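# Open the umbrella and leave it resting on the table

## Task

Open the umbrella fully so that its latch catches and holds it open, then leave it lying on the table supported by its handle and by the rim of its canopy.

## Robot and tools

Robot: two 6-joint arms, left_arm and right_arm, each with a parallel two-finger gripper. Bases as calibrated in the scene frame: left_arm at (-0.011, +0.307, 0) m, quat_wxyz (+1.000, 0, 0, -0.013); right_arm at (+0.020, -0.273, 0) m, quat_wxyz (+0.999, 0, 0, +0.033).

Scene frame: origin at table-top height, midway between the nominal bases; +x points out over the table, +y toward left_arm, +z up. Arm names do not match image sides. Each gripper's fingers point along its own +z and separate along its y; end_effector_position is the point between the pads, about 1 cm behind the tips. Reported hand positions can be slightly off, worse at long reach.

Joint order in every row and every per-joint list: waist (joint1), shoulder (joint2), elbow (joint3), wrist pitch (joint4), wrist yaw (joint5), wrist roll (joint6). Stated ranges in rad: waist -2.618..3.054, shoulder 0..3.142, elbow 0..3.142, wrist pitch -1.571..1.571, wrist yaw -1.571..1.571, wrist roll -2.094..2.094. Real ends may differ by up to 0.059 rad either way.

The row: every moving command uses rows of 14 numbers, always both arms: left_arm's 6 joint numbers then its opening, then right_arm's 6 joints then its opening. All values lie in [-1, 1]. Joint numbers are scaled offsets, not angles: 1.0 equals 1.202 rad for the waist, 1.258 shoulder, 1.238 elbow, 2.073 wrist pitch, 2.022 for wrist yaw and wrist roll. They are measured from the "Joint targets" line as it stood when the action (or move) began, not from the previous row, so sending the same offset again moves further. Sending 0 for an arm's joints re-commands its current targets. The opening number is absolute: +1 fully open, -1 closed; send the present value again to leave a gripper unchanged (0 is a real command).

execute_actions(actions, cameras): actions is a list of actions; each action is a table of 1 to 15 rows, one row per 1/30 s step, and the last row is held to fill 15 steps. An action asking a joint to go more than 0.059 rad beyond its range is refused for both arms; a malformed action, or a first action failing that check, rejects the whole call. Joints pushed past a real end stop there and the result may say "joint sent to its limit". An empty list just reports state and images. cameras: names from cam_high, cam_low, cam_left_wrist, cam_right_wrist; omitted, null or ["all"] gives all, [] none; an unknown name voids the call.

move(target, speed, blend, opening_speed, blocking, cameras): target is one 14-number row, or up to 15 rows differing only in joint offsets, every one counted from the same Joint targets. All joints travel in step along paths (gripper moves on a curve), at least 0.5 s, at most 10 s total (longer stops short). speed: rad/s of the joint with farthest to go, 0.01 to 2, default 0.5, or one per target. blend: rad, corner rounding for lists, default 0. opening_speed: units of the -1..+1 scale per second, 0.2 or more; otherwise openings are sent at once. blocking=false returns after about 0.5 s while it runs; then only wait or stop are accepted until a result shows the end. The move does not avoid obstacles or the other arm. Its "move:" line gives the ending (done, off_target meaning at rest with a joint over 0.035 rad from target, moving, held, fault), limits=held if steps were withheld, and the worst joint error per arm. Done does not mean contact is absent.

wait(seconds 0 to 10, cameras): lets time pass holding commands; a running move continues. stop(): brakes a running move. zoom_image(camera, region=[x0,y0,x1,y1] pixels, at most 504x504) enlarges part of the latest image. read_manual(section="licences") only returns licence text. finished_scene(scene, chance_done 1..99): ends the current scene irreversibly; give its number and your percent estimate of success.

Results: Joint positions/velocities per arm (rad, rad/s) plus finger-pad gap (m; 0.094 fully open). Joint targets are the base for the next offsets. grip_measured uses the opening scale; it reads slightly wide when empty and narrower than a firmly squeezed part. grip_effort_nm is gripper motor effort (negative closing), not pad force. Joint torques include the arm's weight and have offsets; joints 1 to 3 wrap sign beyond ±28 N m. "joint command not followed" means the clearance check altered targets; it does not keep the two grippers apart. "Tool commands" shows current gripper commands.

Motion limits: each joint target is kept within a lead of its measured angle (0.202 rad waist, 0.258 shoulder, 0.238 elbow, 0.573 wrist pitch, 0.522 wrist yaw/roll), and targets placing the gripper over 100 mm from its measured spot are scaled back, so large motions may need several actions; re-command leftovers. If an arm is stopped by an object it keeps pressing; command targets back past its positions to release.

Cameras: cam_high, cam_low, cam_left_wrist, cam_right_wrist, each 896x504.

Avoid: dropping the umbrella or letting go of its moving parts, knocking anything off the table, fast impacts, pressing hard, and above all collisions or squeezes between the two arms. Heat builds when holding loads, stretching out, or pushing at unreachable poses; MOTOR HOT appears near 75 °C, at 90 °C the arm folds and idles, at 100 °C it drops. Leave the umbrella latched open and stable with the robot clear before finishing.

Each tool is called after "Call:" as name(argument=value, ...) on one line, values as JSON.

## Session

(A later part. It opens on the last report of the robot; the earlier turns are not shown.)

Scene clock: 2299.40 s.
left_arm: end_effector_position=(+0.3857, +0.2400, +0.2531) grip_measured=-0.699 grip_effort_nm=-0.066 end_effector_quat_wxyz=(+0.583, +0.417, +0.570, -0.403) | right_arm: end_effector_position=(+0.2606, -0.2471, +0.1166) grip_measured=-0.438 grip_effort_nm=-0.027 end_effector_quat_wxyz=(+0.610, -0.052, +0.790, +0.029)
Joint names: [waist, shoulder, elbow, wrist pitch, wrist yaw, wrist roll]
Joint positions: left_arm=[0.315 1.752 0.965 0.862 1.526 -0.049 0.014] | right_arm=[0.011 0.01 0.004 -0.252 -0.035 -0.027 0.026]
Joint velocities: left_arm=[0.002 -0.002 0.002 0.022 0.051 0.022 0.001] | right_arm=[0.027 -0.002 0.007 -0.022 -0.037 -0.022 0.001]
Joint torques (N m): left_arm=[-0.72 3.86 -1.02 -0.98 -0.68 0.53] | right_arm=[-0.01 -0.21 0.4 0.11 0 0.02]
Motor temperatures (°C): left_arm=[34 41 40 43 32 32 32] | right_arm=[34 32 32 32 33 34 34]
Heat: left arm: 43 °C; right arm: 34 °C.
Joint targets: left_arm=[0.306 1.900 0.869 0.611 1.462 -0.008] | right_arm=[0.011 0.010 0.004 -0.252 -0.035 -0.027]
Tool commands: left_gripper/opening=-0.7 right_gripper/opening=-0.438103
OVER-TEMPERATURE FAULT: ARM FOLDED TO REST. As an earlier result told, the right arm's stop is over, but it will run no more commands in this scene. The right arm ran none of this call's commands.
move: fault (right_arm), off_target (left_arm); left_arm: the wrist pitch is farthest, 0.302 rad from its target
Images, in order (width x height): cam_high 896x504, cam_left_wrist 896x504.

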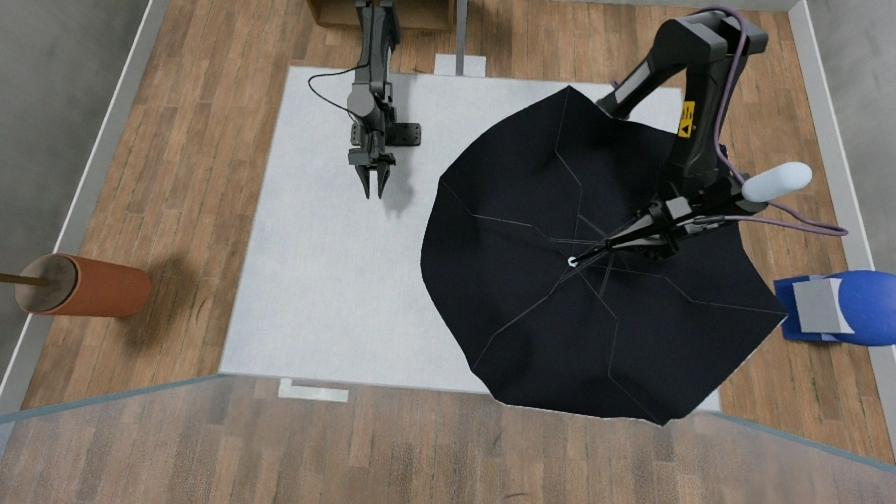

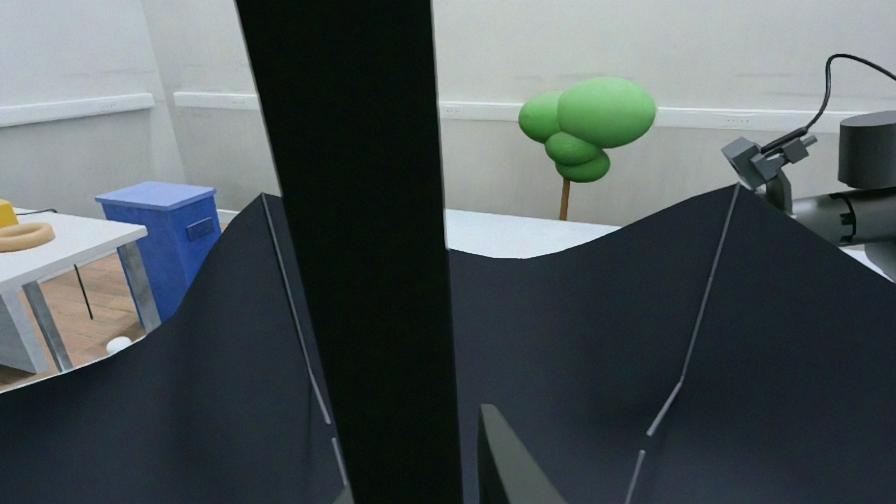

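Call:
execute_actions(actions=[], cameras=["cam_low", "cam_high"])

Call:
zoom_image(camera="cam_low", region=[392, 0, 896, 440])

Call:
zoom_image(camera="cam_high", region=[410, 70, 800, 440])

Scene clock: 2334.03 s.
left_arm: end_effector_position=(+0.3857, +0.2400, +0.2530) grip_measured=-0.699 grip_effort_nm=-0.066 end_effector_quat_wxyz=(+0.582, +0.416, +0.570, -0.403) | right_arm: end_effector_position=(+0.2606, -0.2471, +0.1166) grip_measured=-0.438 grip_effort_nm=-0.037 end_effector_quat_wxyz=(+0.610, -0.052, +0.790, +0.029)
Joint names: [waist, shoulder, elbow, wrist pitch, wrist yaw, wrist roll]
Joint positions: left_arm=[0.315 1.752 0.965 0.862 1.526 -0.05 0.014] | right_arm=[0.011 0.01 0.004 -0.252 -0.035 -0.027 0.026]
Joint velocities: left_arm=[-0.007 -0.002 -0.002 -0.037 0.007 -0.007 0] | right_arm=[-0.012 -0.022 -0.007 -0.007 -0.037 -0.051 0]
Joint torques (N m): left_arm=[-0.75 3.84 -1.03 -0.99 -0.68 0.52] | right_arm=[0.03 -0.2 0.39 0.11 0 0.01]
Motor temperatures (°C): left_arm=[34 41 39 42 32 32 31] | right_arm=[34 32 32 32 33 34 34]
Heat: left arm: 42 °C; right arm: 34 °C.
Joint targets: left_arm=[0.306 1.900 0.869 0.611 1.462 -0.008] | right_arm=[0.011 0.010 0.004 -0.252 -0.035 -0.027]
Tool commands: left_gripper/opening=-0.7 right_gripper/opening=-0.438103
OVER-TEMPERATURE FAULT: ARM FOLDED TO REST. As an earlier result told, the right arm's stop is over, but it will run no more commands in this scene.
Images, in order (width x height): cam_high 896x504, cam_low 896x504.

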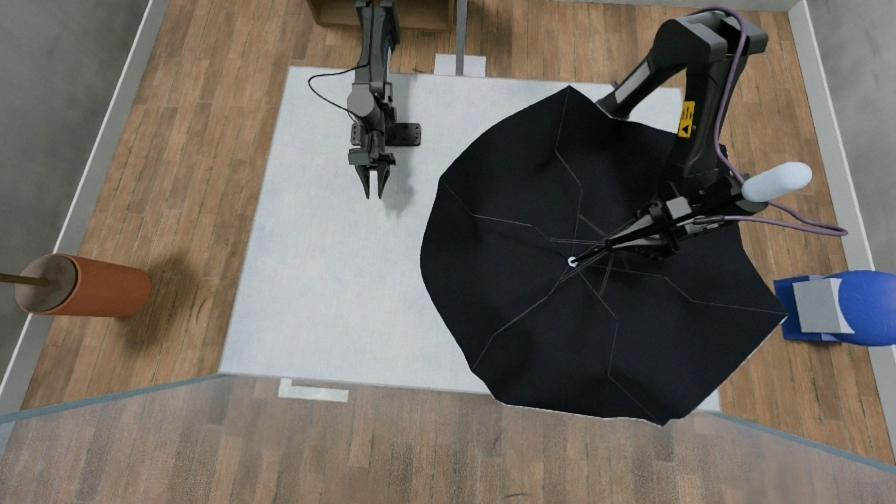

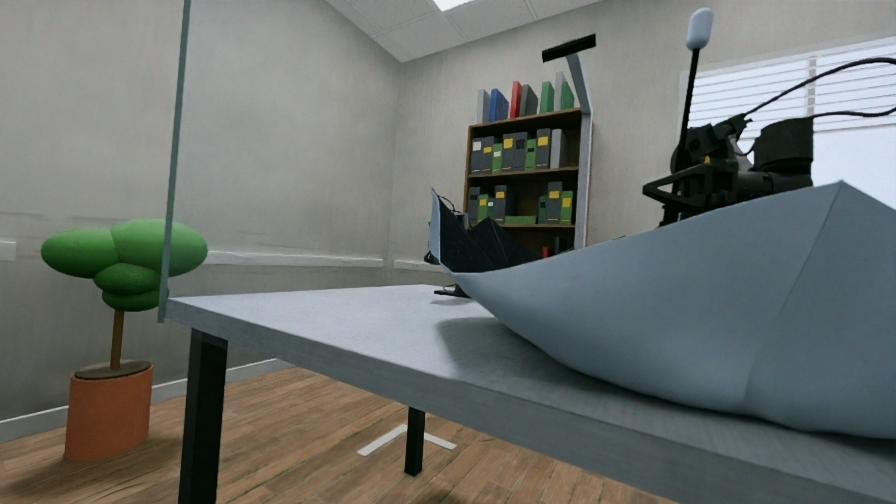

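Scaled by 1.000.

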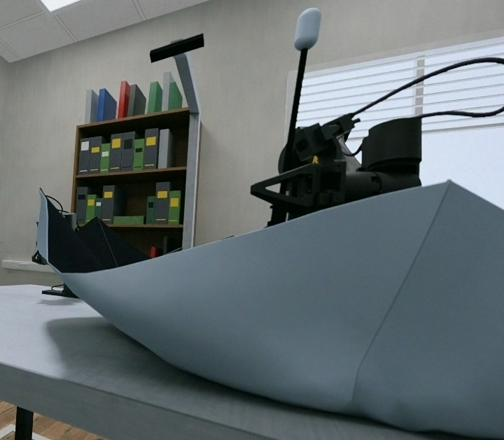

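Scaled by 1.292 from the camera's 896x504 image, which has a finer 1280x720 frame.

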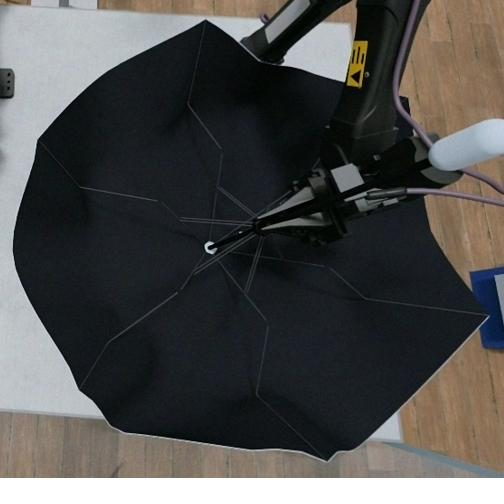

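Call:
execute_actions(actions=[[[0,-0.012,0.0067,0.0089,0,0,-0.7,0,0,0,0,0,0,-0.438103],[0,-0.024,0.0135,0.0177,0,0,-0.7,0,0,0,0,0,0,-0.438103],[0,-0.036,0.02,0.0266,0,0,-0.7,0,0,0,0,0,0,-0.438103],[0,-0.048,0.027,0.0354,0,0,-0.7,0,0,0,0,0,0,-0.438103],[0,-0.06,0.0337,0.0443,0,0,-0.7,0,0,0,0,0,0,-0.438103],[0,-0.0715,0.0404,0.0531,0,0,-0.7,0,0,0,0,0,0,-0.438103]],[[0,0.119,-0.081,-0.0965,0,0,-0.7,0,0,0,0,0,0,-0.438103]]], cameras=["cam_high"])

Scene clock: 2409.93 s.
left_arm: end_effector_position=(+0.3849, +0.2396, +0.2523) grip_measured=-0.699 grip_effort_nm=-0.066 end_effector_quat_wxyz=(+0.575, +0.416, +0.571, -0.413) | right_arm: end_effector_position=(+0.2606, -0.2471, +0.1166) grip_measured=-0.438 grip_effort_nm=-0.037 end_effector_quat_wxyz=(+0.610, -0.052, +0.790, +0.029)
Joint names: [waist, shoulder, elbow, wrist pitch, wrist yaw, wrist roll]
Joint positions: left_arm=[0.315 1.759 0.973 0.857 1.541 -0.064 0.014] | right_arm=[0.011 0.01 0.004 -0.252 -0.035 -0.027 0.026]
Joint velocities: left_arm=[0.007 -0.007 0.007 0.022 0.051 0.007 0.001] | right_arm=[-0.002 0.002 -0.017 -0.051 -0.022 -0.022 -0.001]
Joint torques (N m): left_arm=[-0.51 3.54 -2.24 -0.9 -0.62 0.53] | right_arm=[0.03 -0.21 0.38 0.1 0 0.01]
Motor temperatures (°C): left_arm=[34 40 39 41 33 32 31] | right_arm=[34 32 32 32 33 34 34]
Heat: left arm: 41 °C; right arm: 34 °C.
Joint targets: left_arm=[0.309 1.903 0.862 0.615 1.484 -0.023] | right_arm=[0.011 0.010 0.004 -0.252 -0.035 -0.027]
Tool commands: left_gripper/opening=-0.7 right_gripper/opening=-0.438103
OVER-TEMPERATURE FAULT: ARM FOLDED TO REST. As an earlier result told, the right arm's stop is over, but it will run no more commands in this scene. The right arm ran none of this call's commands.
Images, in order (width x height): cam_high 896x504.

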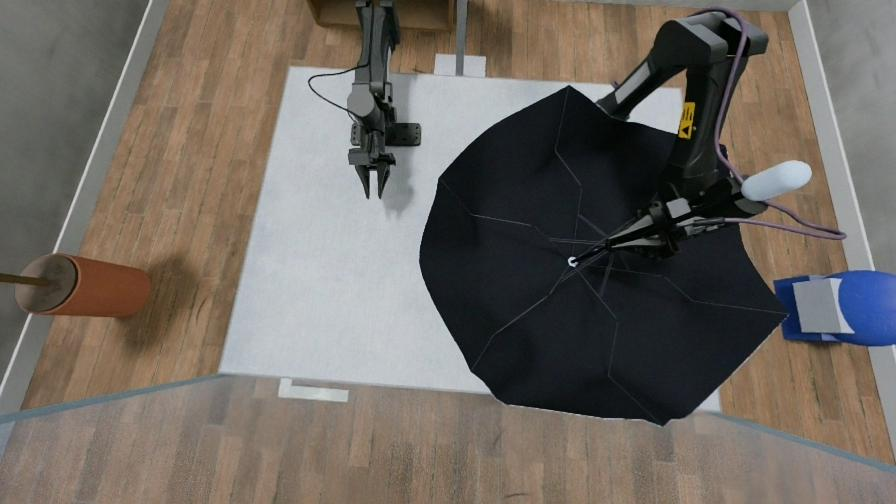

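Call:
move(target=[0, -0.055, 0.033, 0.055, 0, 0, -0.70, 0, 0, 0, 0, 0, 0, -0.438103], speed=0.3, cameras=["cam_left_wrist"])

Scene clock: 2412.30 s.
left_arm: end_effector_position=(+0.3837, +0.2393, +0.2603) grip_measured=-0.699 grip_effort_nm=-0.066 end_effector_quat_wxyz=(+0.586, +0.427, +0.562, -0.398) | right_arm: end_effector_position=(+0.2606, -0.2471, +0.1166) grip_measured=-0.438 grip_effort_nm=-0.037 end_effector_quat_wxyz=(+0.610, -0.052, +0.790, +0.029)
Joint names: [waist, shoulder, elbow, wrist pitch, wrist yaw, wrist roll]
Joint positions: left_arm=[0.315 1.743 0.974 0.884 1.535 -0.063 0.014] | right_arm=[0.011 0.01 0.004 -0.252 -0.035 -0.027 0.026]
Joint velocities: left_arm=[0.002 -0.017 -0.022 0.051 0.022 0.022 0] | right_arm=[-0.007 0.017 -0.027 -0.037 0.022 -0.037 -0.001]
Joint torques (N m): left_arm=[-0.53 -0.46 1.01 0 -0.58 0.5] | right_arm=[0.02 -0.23 0.38 0.11 -0.01 0.01]
Motor temperatures (°C): left_arm=[34 40 39 41 33 32 31] | right_arm=[34 32 32 32 33 34 34]
Heat: left arm: 41 °C; right arm: 34 °C.
Joint targets: left_arm=[0.309 1.834 0.903 0.729 1.484 -0.023] | right_arm=[0.011 0.010 0.004 -0.252 -0.035 -0.027]
Tool commands: left_gripper/opening=-0.7 right_gripper/opening=-0.438103
OVER-TEMPERATURE FAULT: ARM FOLDED TO REST. As an earlier result told, the right arm's stop is over, but it will run no more commands in this scene. The right arm ran none of this call's commands.
move: fault (right_arm), off_target (left_arm); left_arm: the wrist pitch is farthest, 0.155 rad from its target
Images, in order (width x height): cam_left_wrist 896x504.

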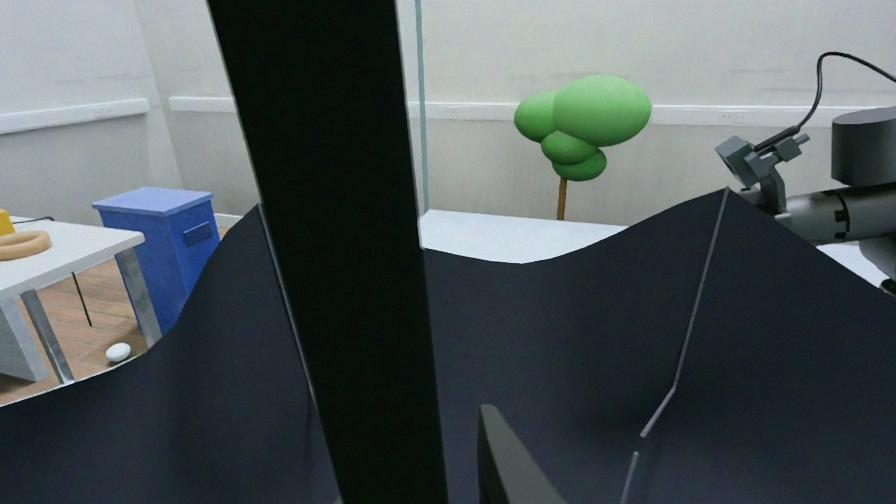

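Call:
execute_actions(actions=[], cameras=["cam_high"])

Call:
zoom_image(camera="cam_high", region=[540, 70, 700, 160])

Scene clock: 2461.97 s.
left_arm: end_effector_position=(+0.3837, +0.2393, +0.2603) grip_measured=-0.699 grip_effort_nm=-0.071 end_effector_quat_wxyz=(+0.586, +0.427, +0.562, -0.398) | right_arm: end_effector_position=(+0.2606, -0.2471, +0.1166) grip_measured=-0.438 grip_effort_nm=-0.032 end_effector_quat_wxyz=(+0.610, -0.052, +0.790, +0.029)
Joint names: [waist, shoulder, elbow, wrist pitch, wrist yaw, wrist roll]
Joint positions: left_arm=[0.315 1.743 0.974 0.884 1.535 -0.063 0.014] | right_arm=[0.011 0.01 0.004 -0.252 -0.035 -0.027 0.026]
Joint velocities: left_arm=[0.012 -0.017 -0.017 0.022 -0.022 -0.066 -0.001] | right_arm=[-0.012 -0.007 0.012 -0.007 -0.007 0.007 0]
Joint torques (N m): left_arm=[-0.53 -0.44 0.98 0.01 -0.57 0.5] | right_arm=[-0.02 -0.21 0.36 0.1 0.01 0.01]
Motor temperatures (°C): left_arm=[34 39 39 38 33 32 31] | right_arm=[34 32 32 32 33 34 34]
Heat: left arm: 39 °C; right arm: 34 °C.
Joint targets: left_arm=[0.309 1.834 0.903 0.729 1.484 -0.023] | right_arm=[0.011 0.010 0.004 -0.252 -0.035 -0.027]
Tool commands: left_gripper/opening=-0.7 right_gripper/opening=-0.438103
OVER-TEMPERATURE FAULT: ARM FOLDED TO REST. As an earlier result told, the right arm's stop is over, but it will run no more commands in this scene.
Images, in order (width x height): cam_high 896x504.

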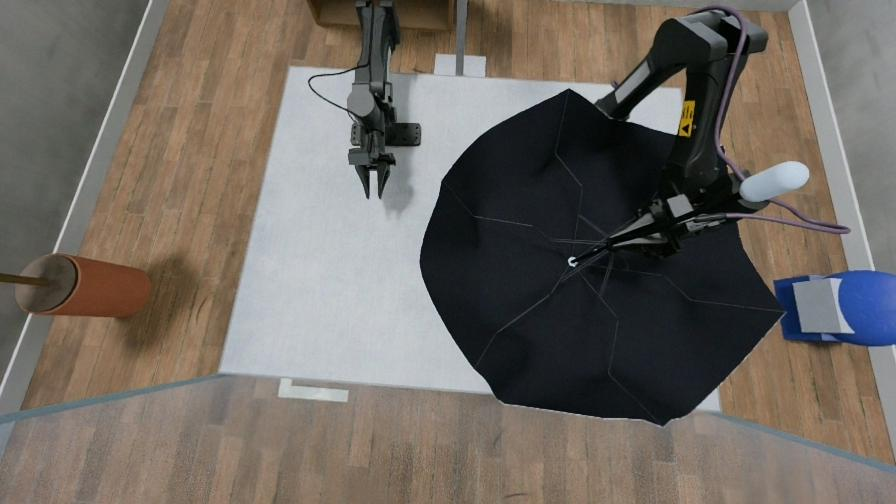

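Scaled by 3.150 from the camera's 896x504 image, which has a finer 1280x720 frame.

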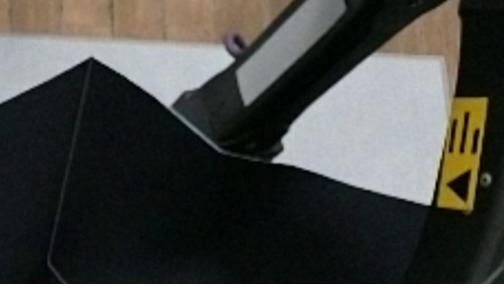

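Call:
move(target=[0.005, -0.1264, 0.1026, -0.0367, 0.008, 0.0015, -0.70, 0, 0, 0, 0, 0, 0, -0.438103], speed=0.15, cameras=["cam_left_wrist"])

Scene clock: 2482.17 s.
left_arm: end_effector_position=(+0.3843, +0.2396, +0.2738) grip_measured=-0.699 grip_effort_nm=-0.066 end_effector_quat_wxyz=(+0.574, +0.401, +0.582, -0.413) | right_arm: end_effector_position=(+0.2606, -0.2471, +0.1166) grip_measured=-0.438 grip_effort_nm=-0.037 end_effector_quat_wxyz=(+0.610, -0.052, +0.790, +0.029)
Joint names: [waist, shoulder, elbow, wrist pitch, wrist yaw, wrist roll]
Joint positions: left_arm=[0.315 1.691 1.01 0.688 1.517 -0.029 0.014] | right_arm=[0.011 0.01 0.004 -0.252 -0.035 -0.027 0.026]
Joint velocities: left_arm=[0.002 -0.007 0.012 -0.095 -0.022 0.007 0] | right_arm=[-0.017 -0.002 0.007 -0.037 -0.081 -0.066 0]
Joint torques (N m): left_arm=[0.01 -7.97 8.29 1.31 -0.17 0.15] | right_arm=[0.02 -0.21 0.39 0.11 0 0.02]
Motor temperatures (°C): left_arm=[34 39 39 37 33 32 31] | right_arm=[34 32 32 32 33 34 34]
Heat: left arm: 39 °C; right arm: 34 °C.
Joint targets: left_arm=[0.315 1.675 1.030 0.653 1.501 -0.020] | right_arm=[0.011 0.010 0.004 -0.252 -0.035 -0.027]
Tool commands: left_gripper/opening=-0.7 right_gripper/opening=-0.438103
OVER-TEMPERATURE FAULT: ARM FOLDED TO REST. As an earlier result told, the right arm's stop is over, but it will run no more commands in this scene. The right arm ran none of this call's commands.
move: fault (right_arm)
Images, in order (width x height): cam_left_wrist 896x504.

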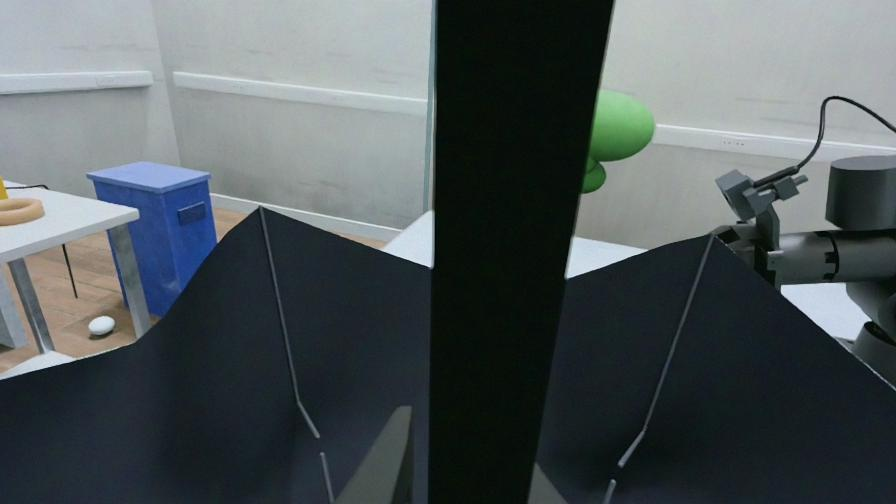

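Call:
move(target=[0, 0, 0, 0, 0, 0, -0.93, 0, 0, 0, 0, 0, 0, -0.438103], opening_speed=0.4, cameras=[])

Scene clock: 2484.80 s.
left_arm: end_effector_position=(+0.3841, +0.2396, +0.2749) grip_measured=-0.897 grip_effort_nm=-0.999 end_effector_quat_wxyz=(+0.576, +0.404, +0.580, -0.410) | right_arm: end_effector_position=(+0.2606, -0.2471, +0.1166) grip_measured=-0.438 grip_effort_nm=-0.037 end_effector_quat_wxyz=(+0.610, -0.052, +0.790, +0.029)
Joint names: [waist, shoulder, elbow, wrist pitch, wrist yaw, wrist roll]
Joint positions: left_arm=[0.315 1.688 1.011 0.687 1.516 -0.02 0.005] | right_arm=[0.011 0.01 0.004 -0.252 -0.035 -0.027 0.026]
Joint velocities: left_arm=[-0.017 -0.002 0.002 -0.037 0.007 0.022 -0.002] | right_arm=[0.002 -0.002 0.002 -0.007 0.095 0.022 -0.001]
Joint torques (N m): left_arm=[0.02 -7.73 8.24 1.32 -0.16 0.04] | right_arm=[0.02 -0.23 0.38 0.11 -0.01 0.01]
Motor temperatures (°C): left_arm=[34 39 39 38 33 32 31] | right_arm=[34 32 32 32 33 34 34]
Heat: left arm: 39 °C; right arm: 34 °C.
Joint targets: left_arm=[0.315 1.676 1.030 0.653 1.501 -0.020] | right_arm=[0.011 0.010 0.004 -0.252 -0.035 -0.027]
Tool commands: left_gripper/opening=-0.93 right_gripper/opening=-0.438103
OVER-TEMPERATURE FAULT: ARM FOLDED TO REST. As an earlier result told, the right arm's stop is over, but it will run no more commands in this scene. The right arm ran none of this call's commands.
move: fault (right_arm)
No camera images: "cameras" was empty.

Call:
move(target=[[0, -0.035, 0.0565, -0.054, 0, 0, -0.93, 0, 0, 0, 0, 0, 0, -0.438103],[-0.0369, 0.155, 0.3094, -0.0892, 0, 0, -0.93, 0, 0, 0, 0, 0, 0, -0.438103]], speed=0.25, cameras=["cam_high", "cam_left_wrist"])

Scene clock: 2493.37 s.
left_arm: end_effector_position=(+0.4255, +0.2302, +0.3114) grip_measured=-0.899 grip_effort_nm=-1.038 end_effector_quat_wxyz=(+0.531, +0.404, +0.581, -0.467) | right_arm: end_effector_position=(+0.2606, -0.2471, +0.1166) grip_measured=-0.438 grip_effort_nm=-0.022 end_effector_quat_wxyz=(+0.610, -0.052, +0.790, +0.029)
Joint names: [waist, shoulder, elbow, wrist pitch, wrist yaw, wrist roll]
Joint positions: left_arm=[0.264 1.839 1.365 0.425 1.567 -0.065 0.005] | right_arm=[0.011 0.01 0.004 -0.252 -0.035 -0.027 0.026]
Joint velocities: left_arm=[-0.012 0.007 -0.017 -0.066 -0.066 0.037 -0.001] | right_arm=[-0.002 -0.007 0.017 -0.007 -0.022 -0.066 -0.001]
Joint torques (N m): left_arm=[0.61 -6.05 11.04 2.07 -0.61 0.55] | right_arm=[0.05 -0.17 0.39 0.11 0 0.01]
Motor temperatures (°C): left_arm=[34 39 41 38 32 32 31] | right_arm=[34 32 32 32 33 34 34]
Heat: left arm: 41 °C; right arm: 34 °C.
Joint targets: left_arm=[0.271 1.871 1.413 0.468 1.500 -0.020] | right_arm=[0.011 0.010 0.004 -0.252 -0.035 -0.027]
Tool commands: left_gripper/opening=-0.93 right_gripper/opening=-0.438103
OVER-TEMPERATURE FAULT: ARM FOLDED TO REST. As an earlier result told, the right arm's stop is over, but it will run no more commands in this scene. The right arm ran none of this call's commands.
move: fault (right_arm), off_target (left_arm); left_arm: the wrist yaw is farthest, 0.066 rad from its target
Images, in order (width x height): cam_high 896x504, cam_left_wrist 896x504.

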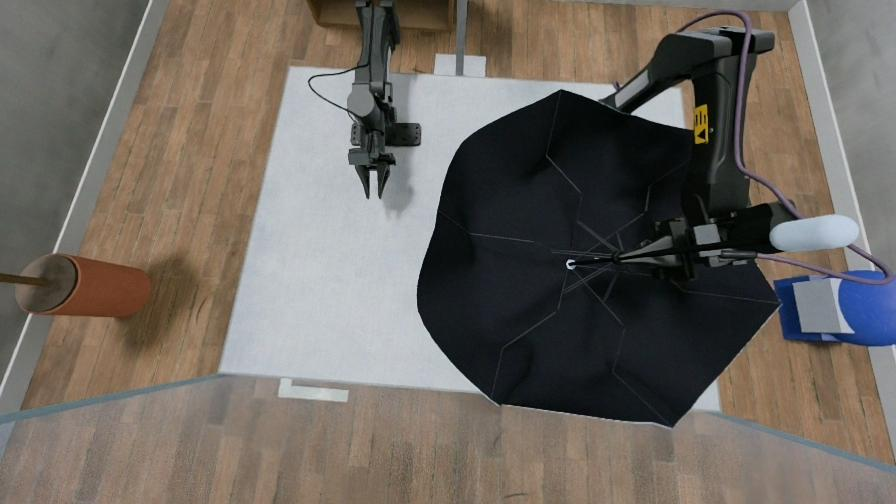

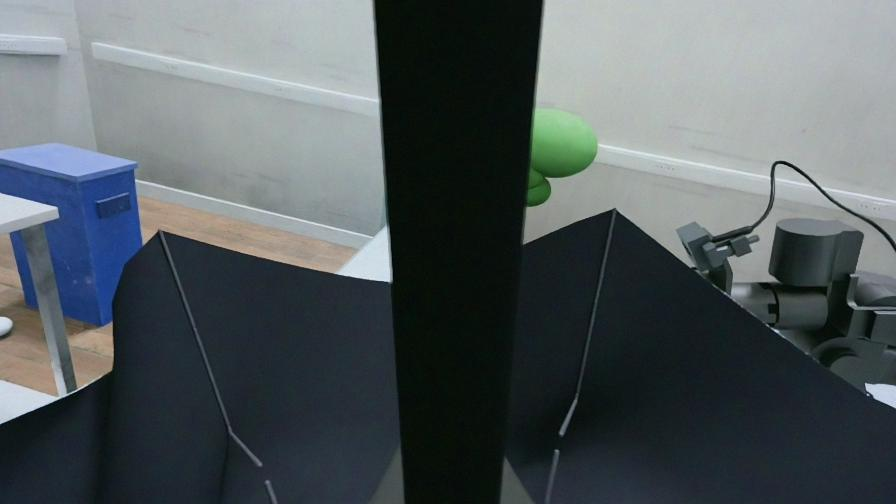

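Call:
execute_actions(actions=[], cameras=["cam_low"])

Scene clock: 2501.97 s.
left_arm: end_effector_position=(+0.4255, +0.2302, +0.3114) grip_measured=-0.899 grip_effort_nm=-1.033 end_effector_quat_wxyz=(+0.531, +0.404, +0.581, -0.467) | right_arm: end_effector_position=(+0.2606, -0.2471, +0.1166) grip_measured=-0.438 grip_effort_nm=-0.042 end_effector_quat_wxyz=(+0.610, -0.052, +0.790, +0.029)
Joint names: [waist, shoulder, elbow, wrist pitch, wrist yaw, wrist roll]
Joint positions: left_arm=[0.264 1.839 1.365 0.425 1.567 -0.065 0.005] | right_arm=[0.011 0.01 0.004 -0.252 -0.035 -0.027 0.026]
Joint velocities: left_arm=[-0.012 0.002 -0.012 0.037 0.007 0.007 0] | right_arm=[-0.007 0.012 -0.017 -0.007 0.007 0.051 -0.001]
Joint torques (N m): left_arm=[0.61 -6.05 11.04 2.09 -0.62 0.55] | right_arm=[-0.01 -0.23 0.36 0.11 0.01 0.02]
Motor temperatures (°C): left_arm=[34 39 42 40 33 32 32] | right_arm=[34 32 32 32 33 34 34]
Heat: left arm: 42 °C; right arm: 34 °C.
Joint targets: left_arm=[0.271 1.871 1.413 0.468 1.500 -0.020] | right_arm=[0.011 0.010 0.004 -0.252 -0.035 -0.027]
Tool commands: left_gripper/opening=-0.93 right_gripper/opening=-0.438102
OVER-TEMPERATURE FAULT: ARM FOLDED TO REST. As an earlier result told, the right arm's stop is over, but it will run no more commands in this scene.
Images, in order (width x height): cam_low 896x504.

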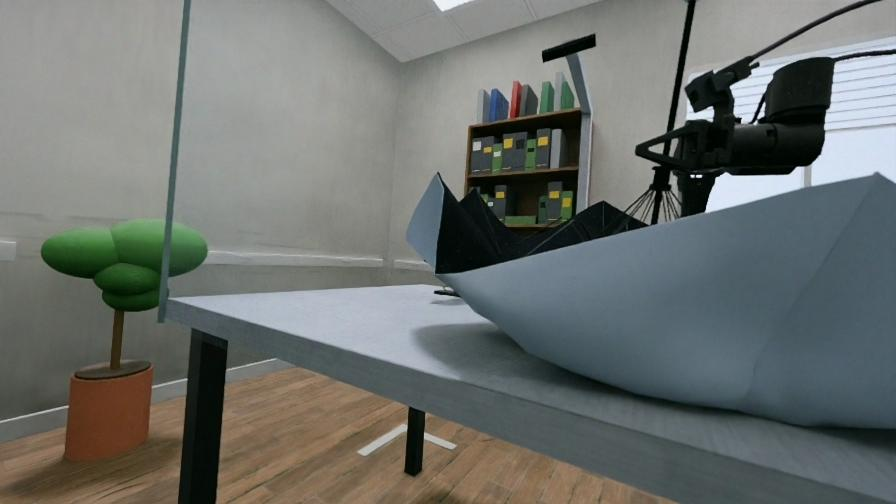

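Call:
move(target=[0, -0.0207, 0.109, -0.0728, 0, 0, -0.93, 0, 0, 0, 0, 0, 0, -0.438103], speed=0.25, cameras=["cam_high", "cam_low"])

Scene clock: 2517.93 s.
left_arm: end_effector_position=(+0.4307, +0.2315, +0.3410) grip_measured=-0.899 grip_effort_nm=-1.038 end_effector_quat_wxyz=(+0.511, +0.379, +0.597, -0.488) | right_arm: end_effector_position=(+0.2606, -0.2471, +0.1166) grip_measured=-0.438 grip_effort_nm=-0.032 end_effector_quat_wxyz=(+0.610, -0.052, +0.790, +0.029)
Joint names: [waist, shoulder, elbow, wrist pitch, wrist yaw, wrist roll]
Joint positions: left_arm=[0.264 1.839 1.499 0.241 1.567 -0.097 0.005] | right_arm=[0.011 0.01 0.004 -0.252 -0.035 -0.027 0.026]
Joint velocities: left_arm=[-0.002 0.002 -0.007 -0.066 -0.154 -0.037 0.001] | right_arm=[-0.002 0.002 -0.002 -0.051 0.007 -0.037 -0.001]
Joint torques (N m): left_arm=[0.61 -8.01 11.3 2.46 -0.59 0.92] | right_arm=[0.01 -0.23 0.4 0.11 -0.01 0.02]
Motor temperatures (°C): left_arm=[34 39 44 41 33 32 32] | right_arm=[34 32 32 32 33 34 34]
Heat: left arm: 44 °C; right arm: 34 °C.
Joint targets: left_arm=[0.271 1.844 1.548 0.317 1.500 -0.020] | right_arm=[0.011 0.010 0.004 -0.252 -0.035 -0.027]
Tool commands: left_gripper/opening=-0.93 right_gripper/opening=-0.438103
OVER-TEMPERATURE FAULT: ARM FOLDED TO REST. As an earlier result told, the right arm's stop is over, but it will run no more commands in this scene. The right arm ran none of this call's commands.
move: fault (right_arm), off_target (left_arm); left_arm: the wrist roll is farthest, 0.077 rad from its target
Images, in order (width x height): cam_high 896x504, cam_low 896x504.

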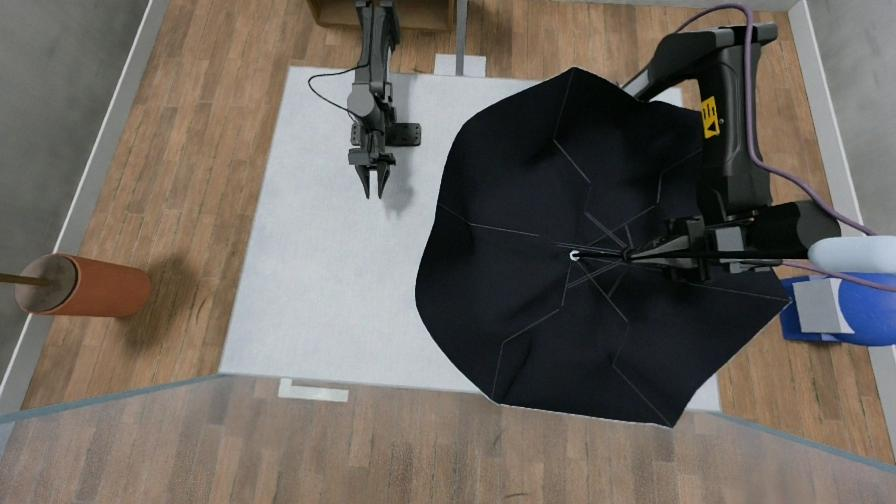

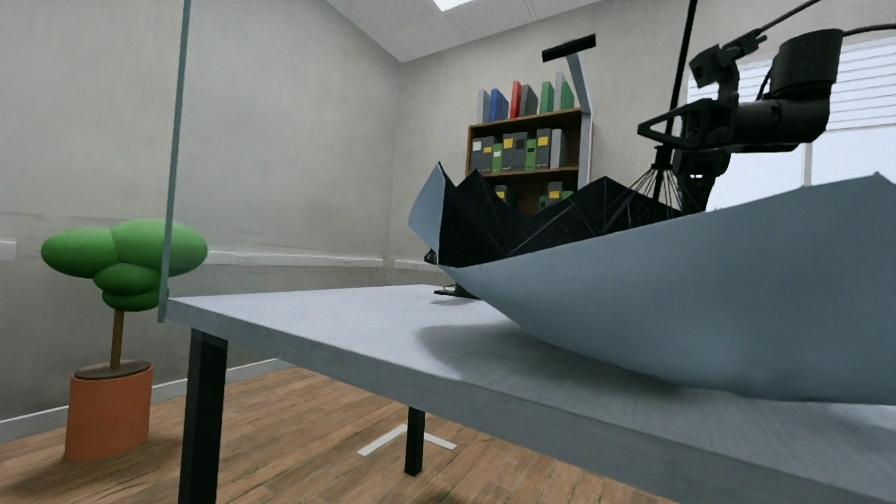

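Call:
move(target=[0, 0, 0, 0.0207, 0, 0.0692, -0.93, 0, 0, 0, 0, 0, 0, -0.438103], speed=0.25, cameras=["cam_high", "cam_left_wrist"])

Call:
zoom_image(camera="cam_high", region=[540, 40, 860, 270])

Scene clock: 2530.47 s.
left_arm: end_effector_position=(+0.4303, +0.2314, +0.3377) grip_measured=-0.899 grip_effort_nm=-1.043 end_effector_quat_wxyz=(+0.518, +0.388, +0.591, -0.481) | right_arm: end_effector_position=(+0.2606, -0.2471, +0.1166) grip_measured=-0.438 grip_effort_nm=-0.032 end_effector_quat_wxyz=(+0.610, -0.052, +0.790, +0.029)
Joint names: [waist, shoulder, elbow, wrist pitch, wrist yaw, wrist roll]
Joint positions: left_arm=[0.264 1.839 1.499 0.194 1.567 -0.021 0.005] | right_arm=[0.011 0.01 0.004 -0.252 -0.035 -0.027 0.026]
Joint velocities: left_arm=[0.012 -0.007 0.017 -0.007 -0.007 0.051 -0.001] | right_arm=[-0.022 -0.012 0.017 -0.007 -0.007 -0.037 0.001]
Joint torques (N m): left_arm=[0.61 -7.99 11.3 3.41 -0.56 1.63] | right_arm=[0.03 -0.24 0.35 0.1 0 0.02]
Motor temperatures (°C): left_arm=[34 39 43 44 33 33 32] | right_arm=[34 32 32 32 33 34 34]
Heat: left arm: 44 °C; right arm: 34 °C.
Joint targets: left_arm=[0.271 1.844 1.548 0.360 1.500 0.120] | right_arm=[0.011 0.010 0.004 -0.252 -0.035 -0.027]
Tool commands: left_gripper/opening=-0.93 right_gripper/opening=-0.438102
OVER-TEMPERATURE FAULT: ARM FOLDED TO REST. As an earlier result told, the right arm's stop is over, but it will run no more commands in this scene. The right arm ran none of this call's commands.
move: fault (right_arm), off_target (left_arm); left_arm: the wrist pitch is farthest, 0.166 rad from its target
Images, in order (width x height): cam_high 896x504, cam_left_wrist 896x504.

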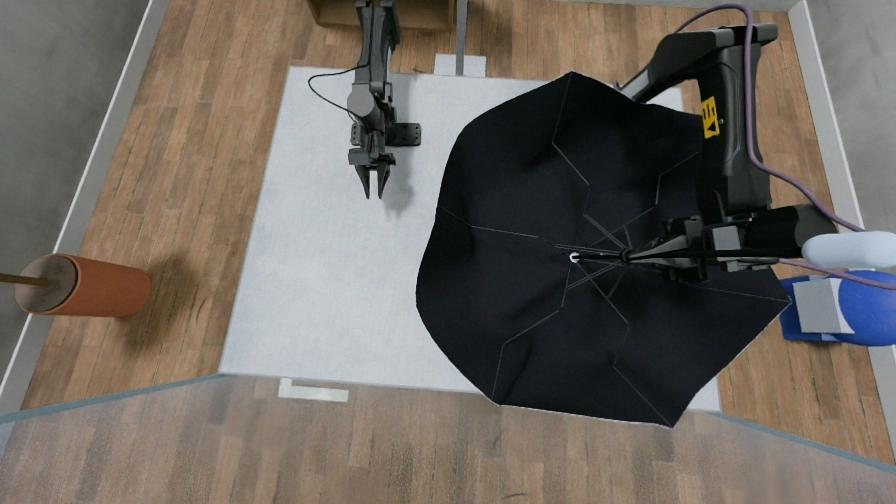

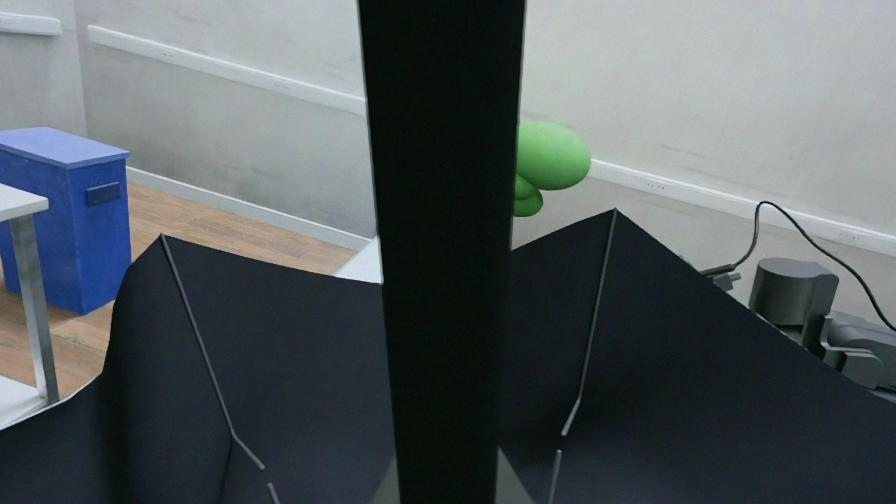

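Scaled by 1.575 from the camera's 896x504 image, which has a finer 1280x720 frame.

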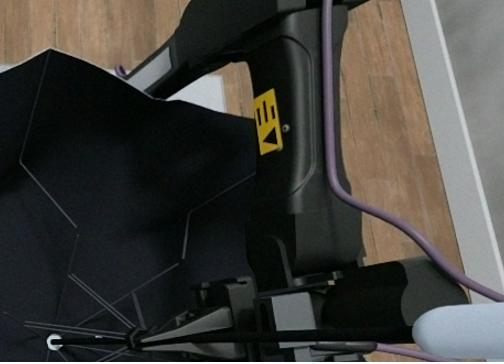

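Call:
execute_actions(actions=[], cameras=["cam_high","cam_low"])

Scene clock: 2553.47 s.
left_arm: end_effector_position=(+0.4303, +0.2314, +0.3376) grip_measured=-0.899 grip_effort_nm=-1.033 end_effector_quat_wxyz=(+0.518, +0.388, +0.591, -0.481) | right_arm: end_effector_position=(+0.2606, -0.2471, +0.1166) grip_measured=-0.438 grip_effort_nm=-0.032 end_effector_quat_wxyz=(+0.610, -0.052, +0.790, +0.029)
Joint names: [waist, shoulder, elbow, wrist pitch, wrist yaw, wrist roll]
Joint positions: left_arm=[0.264 1.839 1.499 0.193 1.567 -0.02 0.005] | right_arm=[0.011 0.01 0.004 -0.252 -0.035 -0.027 0.026]
Joint velocities: left_arm=[-0.002 -0.002 -0.002 0.022 -0.007 0.007 0] | right_arm=[-0.007 -0.002 -0.007 0.051 0.051 0.007 -0.001]
Joint torques (N m): left_arm=[0.59 -8.02 11.29 3.42 -0.56 1.63] | right_arm=[-0.02 -0.24 0.42 0.12 0 0.04]
Motor temperatures (°C): left_arm=[34 39 42 53 33 34 33] | right_arm=[34 32 32 32 33 34 34]
Heat: left arm: 53 °C; right arm: 34 °C.
Joint targets: left_arm=[0.271 1.844 1.548 0.360 1.500 0.120] | right_arm=[0.011 0.010 0.004 -0.252 -0.035 -0.027]
Tool commands: left_gripper/opening=-0.93 right_gripper/opening=-0.438103
OVER-TEMPERATURE FAULT: ARM FOLDED TO REST. As an earlier result told, the right arm's stop is over, but it will run no more commands in this scene.
Images, in order (width x height): cam_high 896x504, cam_low 896x504.

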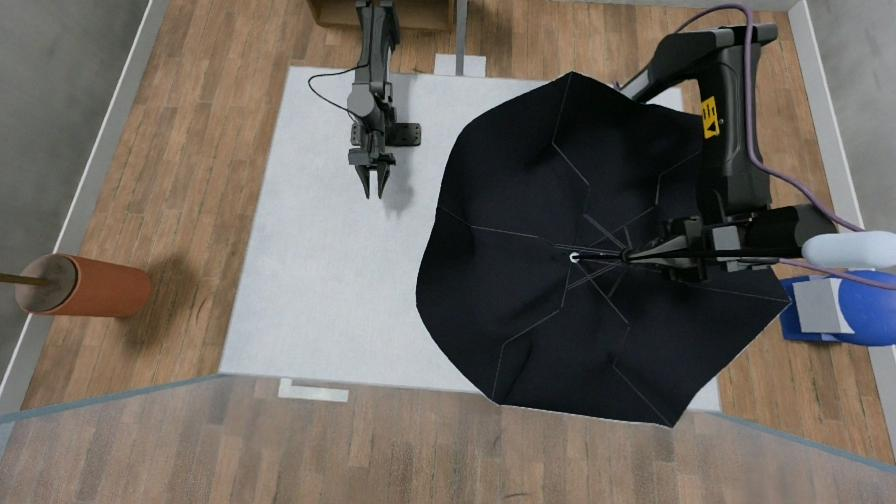

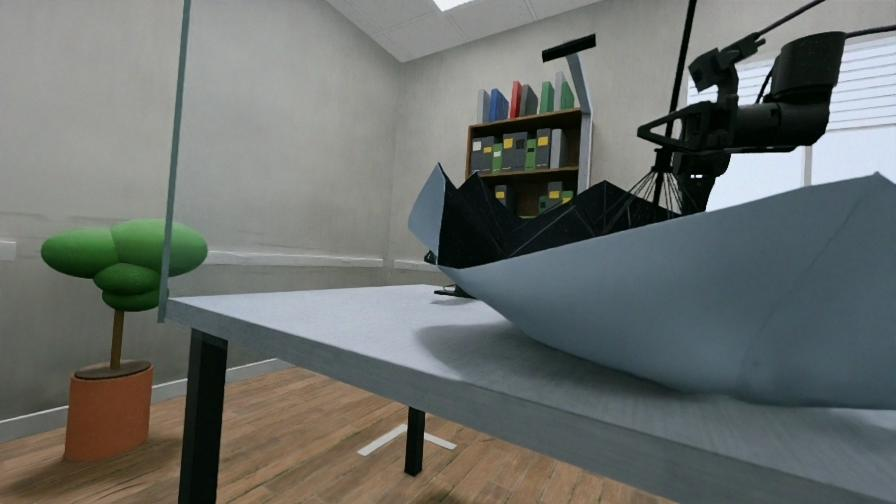

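Call:
move(target=[[0,0.0374,-0.1252,0.0666,0,-0.0593,-0.93,0,0,0,0,0,0,-0.438103],[-0.0324,0.1383,0.0016,0.0521,0.0148,-0.0593,-0.93,0,0,0,0,0,0,-0.438103]], speed=0.2, cameras=["cam_high","cam_low"])

Scene clock: 2574.33 s.
left_arm: end_effector_position=(+0.4522, +0.2184, +0.3048) grip_measured=-0.899 grip_effort_nm=-1.033 end_effector_quat_wxyz=(+0.518, +0.412, +0.575, -0.481) | right_arm: end_effector_position=(+0.2606, -0.2471, +0.1166) grip_measured=-0.438 grip_effort_nm=-0.037 end_effector_quat_wxyz=(+0.610, -0.052, +0.790, +0.029)
Joint names: [waist, shoulder, elbow, wrist pitch, wrist yaw, wrist roll]
Joint positions: left_arm=[0.223 1.959 1.501 0.405 1.568 -0.074 0.005] | right_arm=[0.011 0.01 0.004 -0.252 -0.035 -0.027 0.026]
Joint velocities: left_arm=[-0.007 0.002 0.012 -0.066 -0.007 -0.007 0] | right_arm=[0.002 0.007 0.002 -0.007 -0.066 -0.081 -0.001]
Joint torques (N m): left_arm=[0.77 -5.01 11.14 2.3 -0.33 0.87] | right_arm=[0.02 -0.24 0.42 0.11 0 0.01]
Motor temperatures (°C): left_arm=[34 39 42 57 33 35 33] | right_arm=[34 32 32 32 33 34 34]
Heat: left arm: 57 °C; right arm: 34 °C.
Joint targets: left_arm=[0.232 2.018 1.550 0.468 1.531 0.000] | right_arm=[0.011 0.010 0.004 -0.252 -0.035 -0.027]
Tool commands: left_gripper/opening=-0.93 right_gripper/opening=-0.438102
OVER-TEMPERATURE FAULT: ARM FOLDED TO REST. As an earlier result told, the right arm's stop is over, but it will run no more commands in this scene. The right arm ran none of this call's commands.
move: fault (right_arm), off_target (left_arm); left_arm: the wrist roll is farthest, 0.074 rad from its target
Images, in order (width x height): cam_high 896x504, cam_low 896x504.

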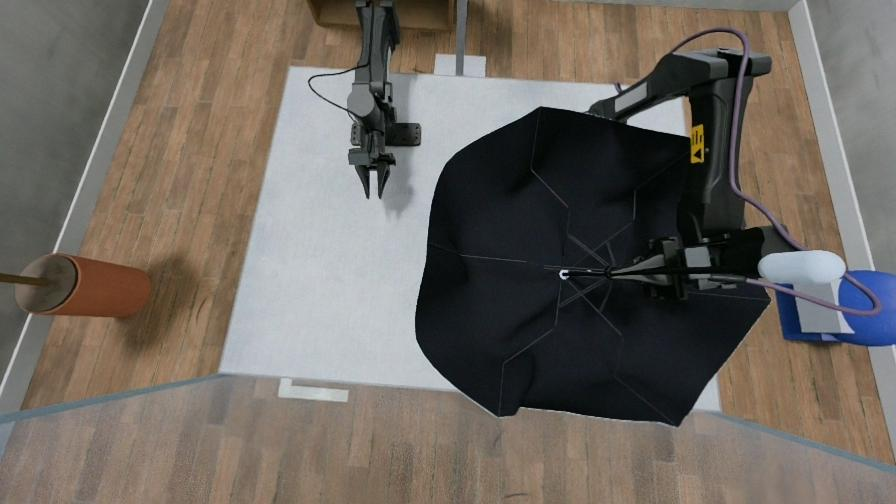

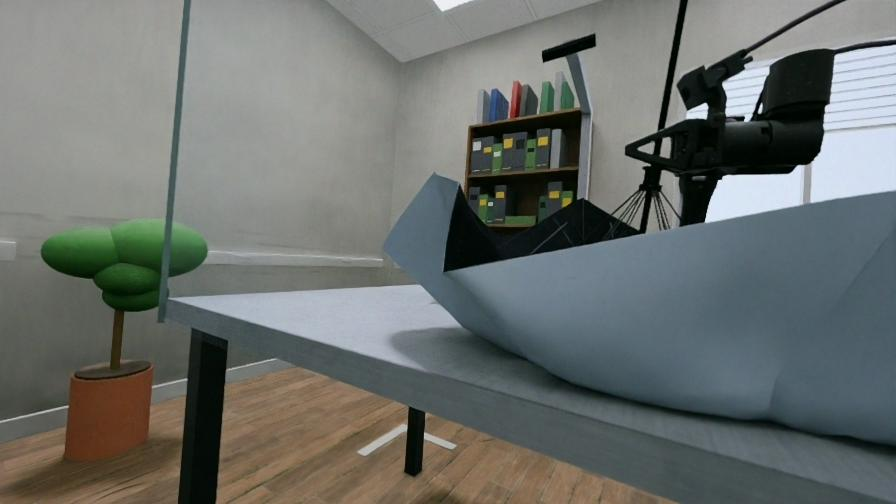

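Call:
move(target=[[0,0.0456,0.0703,-0.0145,0,0.0593,-0.93,0,0,0,0,0,0,-0.438103],[0,0.0647,0.017,0.0289,0,0.0593,-0.93,0,0,0,0,0,0,-0.438103]], speed=0.2, cameras=["cam_high","cam_low"])

Scene clock: 2588.57 s.
left_arm: end_effector_position=(+0.4662, +0.2205, +0.2973) grip_measured=-0.899 grip_effort_nm=-1.038 end_effector_quat_wxyz=(+0.524, +0.420, +0.569, -0.475) | right_arm: end_effector_position=(+0.2606, -0.2471, +0.1166) grip_measured=-0.438 grip_effort_nm=-0.032 end_effector_quat_wxyz=(+0.610, -0.052, +0.790, +0.029)
Joint names: [waist, shoulder, elbow, wrist pitch, wrist yaw, wrist roll]
Joint positions: left_arm=[0.221 2.019 1.565 0.37 1.568 -0.018 0.005] | right_arm=[0.011 0.01 0.004 -0.252 -0.035 -0.027 0.026]
Joint velocities: left_arm=[-0.002 0.002 -0.012 0.081 -0.007 -0.037 -0.001] | right_arm=[0.007 -0.002 0.002 -0.007 -0.007 0.022 0]
Joint torques (N m): left_arm=[0.92 -3.97 7.53 3.32 -0.31 1.6] | right_arm=[0.02 -0.21 0.34 0.11 0.01 0.03]
Motor temperatures (°C): left_arm=[34 39 44 52 32 34 33] | right_arm=[34 32 32 32 33 34 34]
Heat: left arm: 52 °C; right arm: 34 °C.
Joint targets: left_arm=[0.231 2.100 1.571 0.528 1.531 0.120] | right_arm=[0.011 0.010 0.004 -0.252 -0.035 -0.027]
Tool commands: left_gripper/opening=-0.93 right_gripper/opening=-0.438102
OVER-TEMPERATURE FAULT: ARM FOLDED TO REST. As an earlier result told, the right arm's stop is over, but it will run no more commands in this scene. The right arm ran none of this call's commands.
move: fault (right_arm), off_target (left_arm); left_arm: the wrist pitch is farthest, 0.158 rad from its target
Images, in order (width x height): cam_high 896x504, cam_low 896x504.

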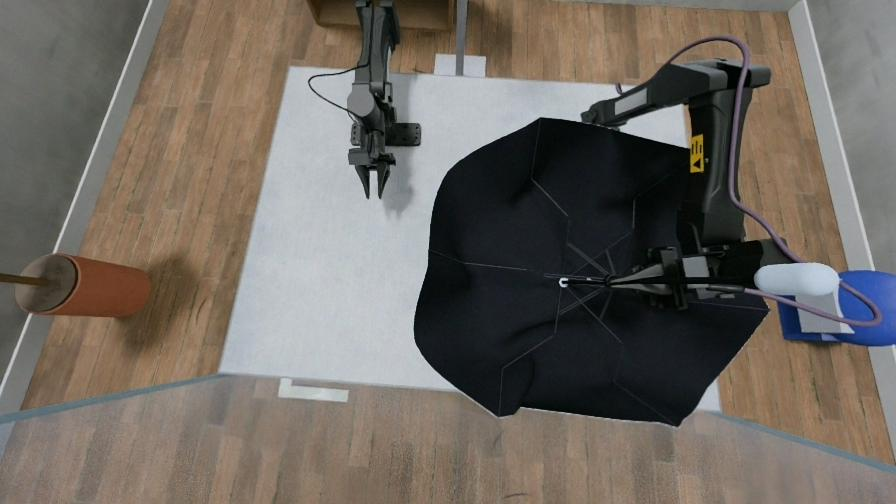

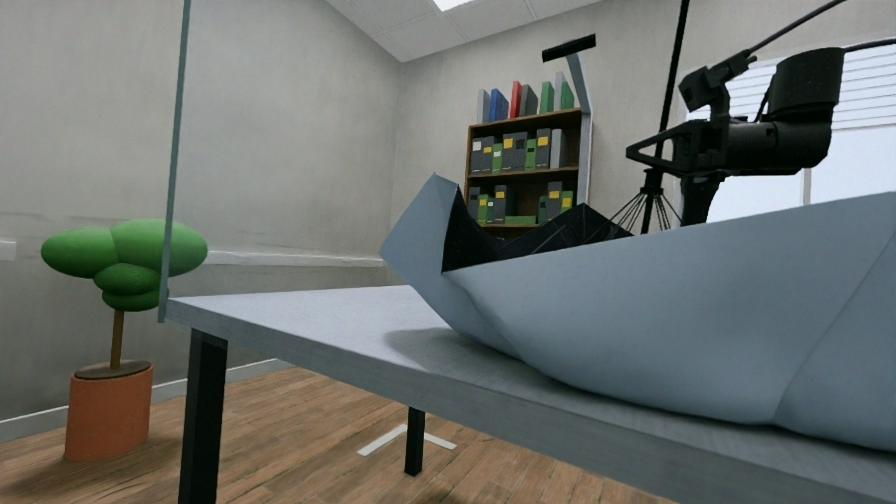

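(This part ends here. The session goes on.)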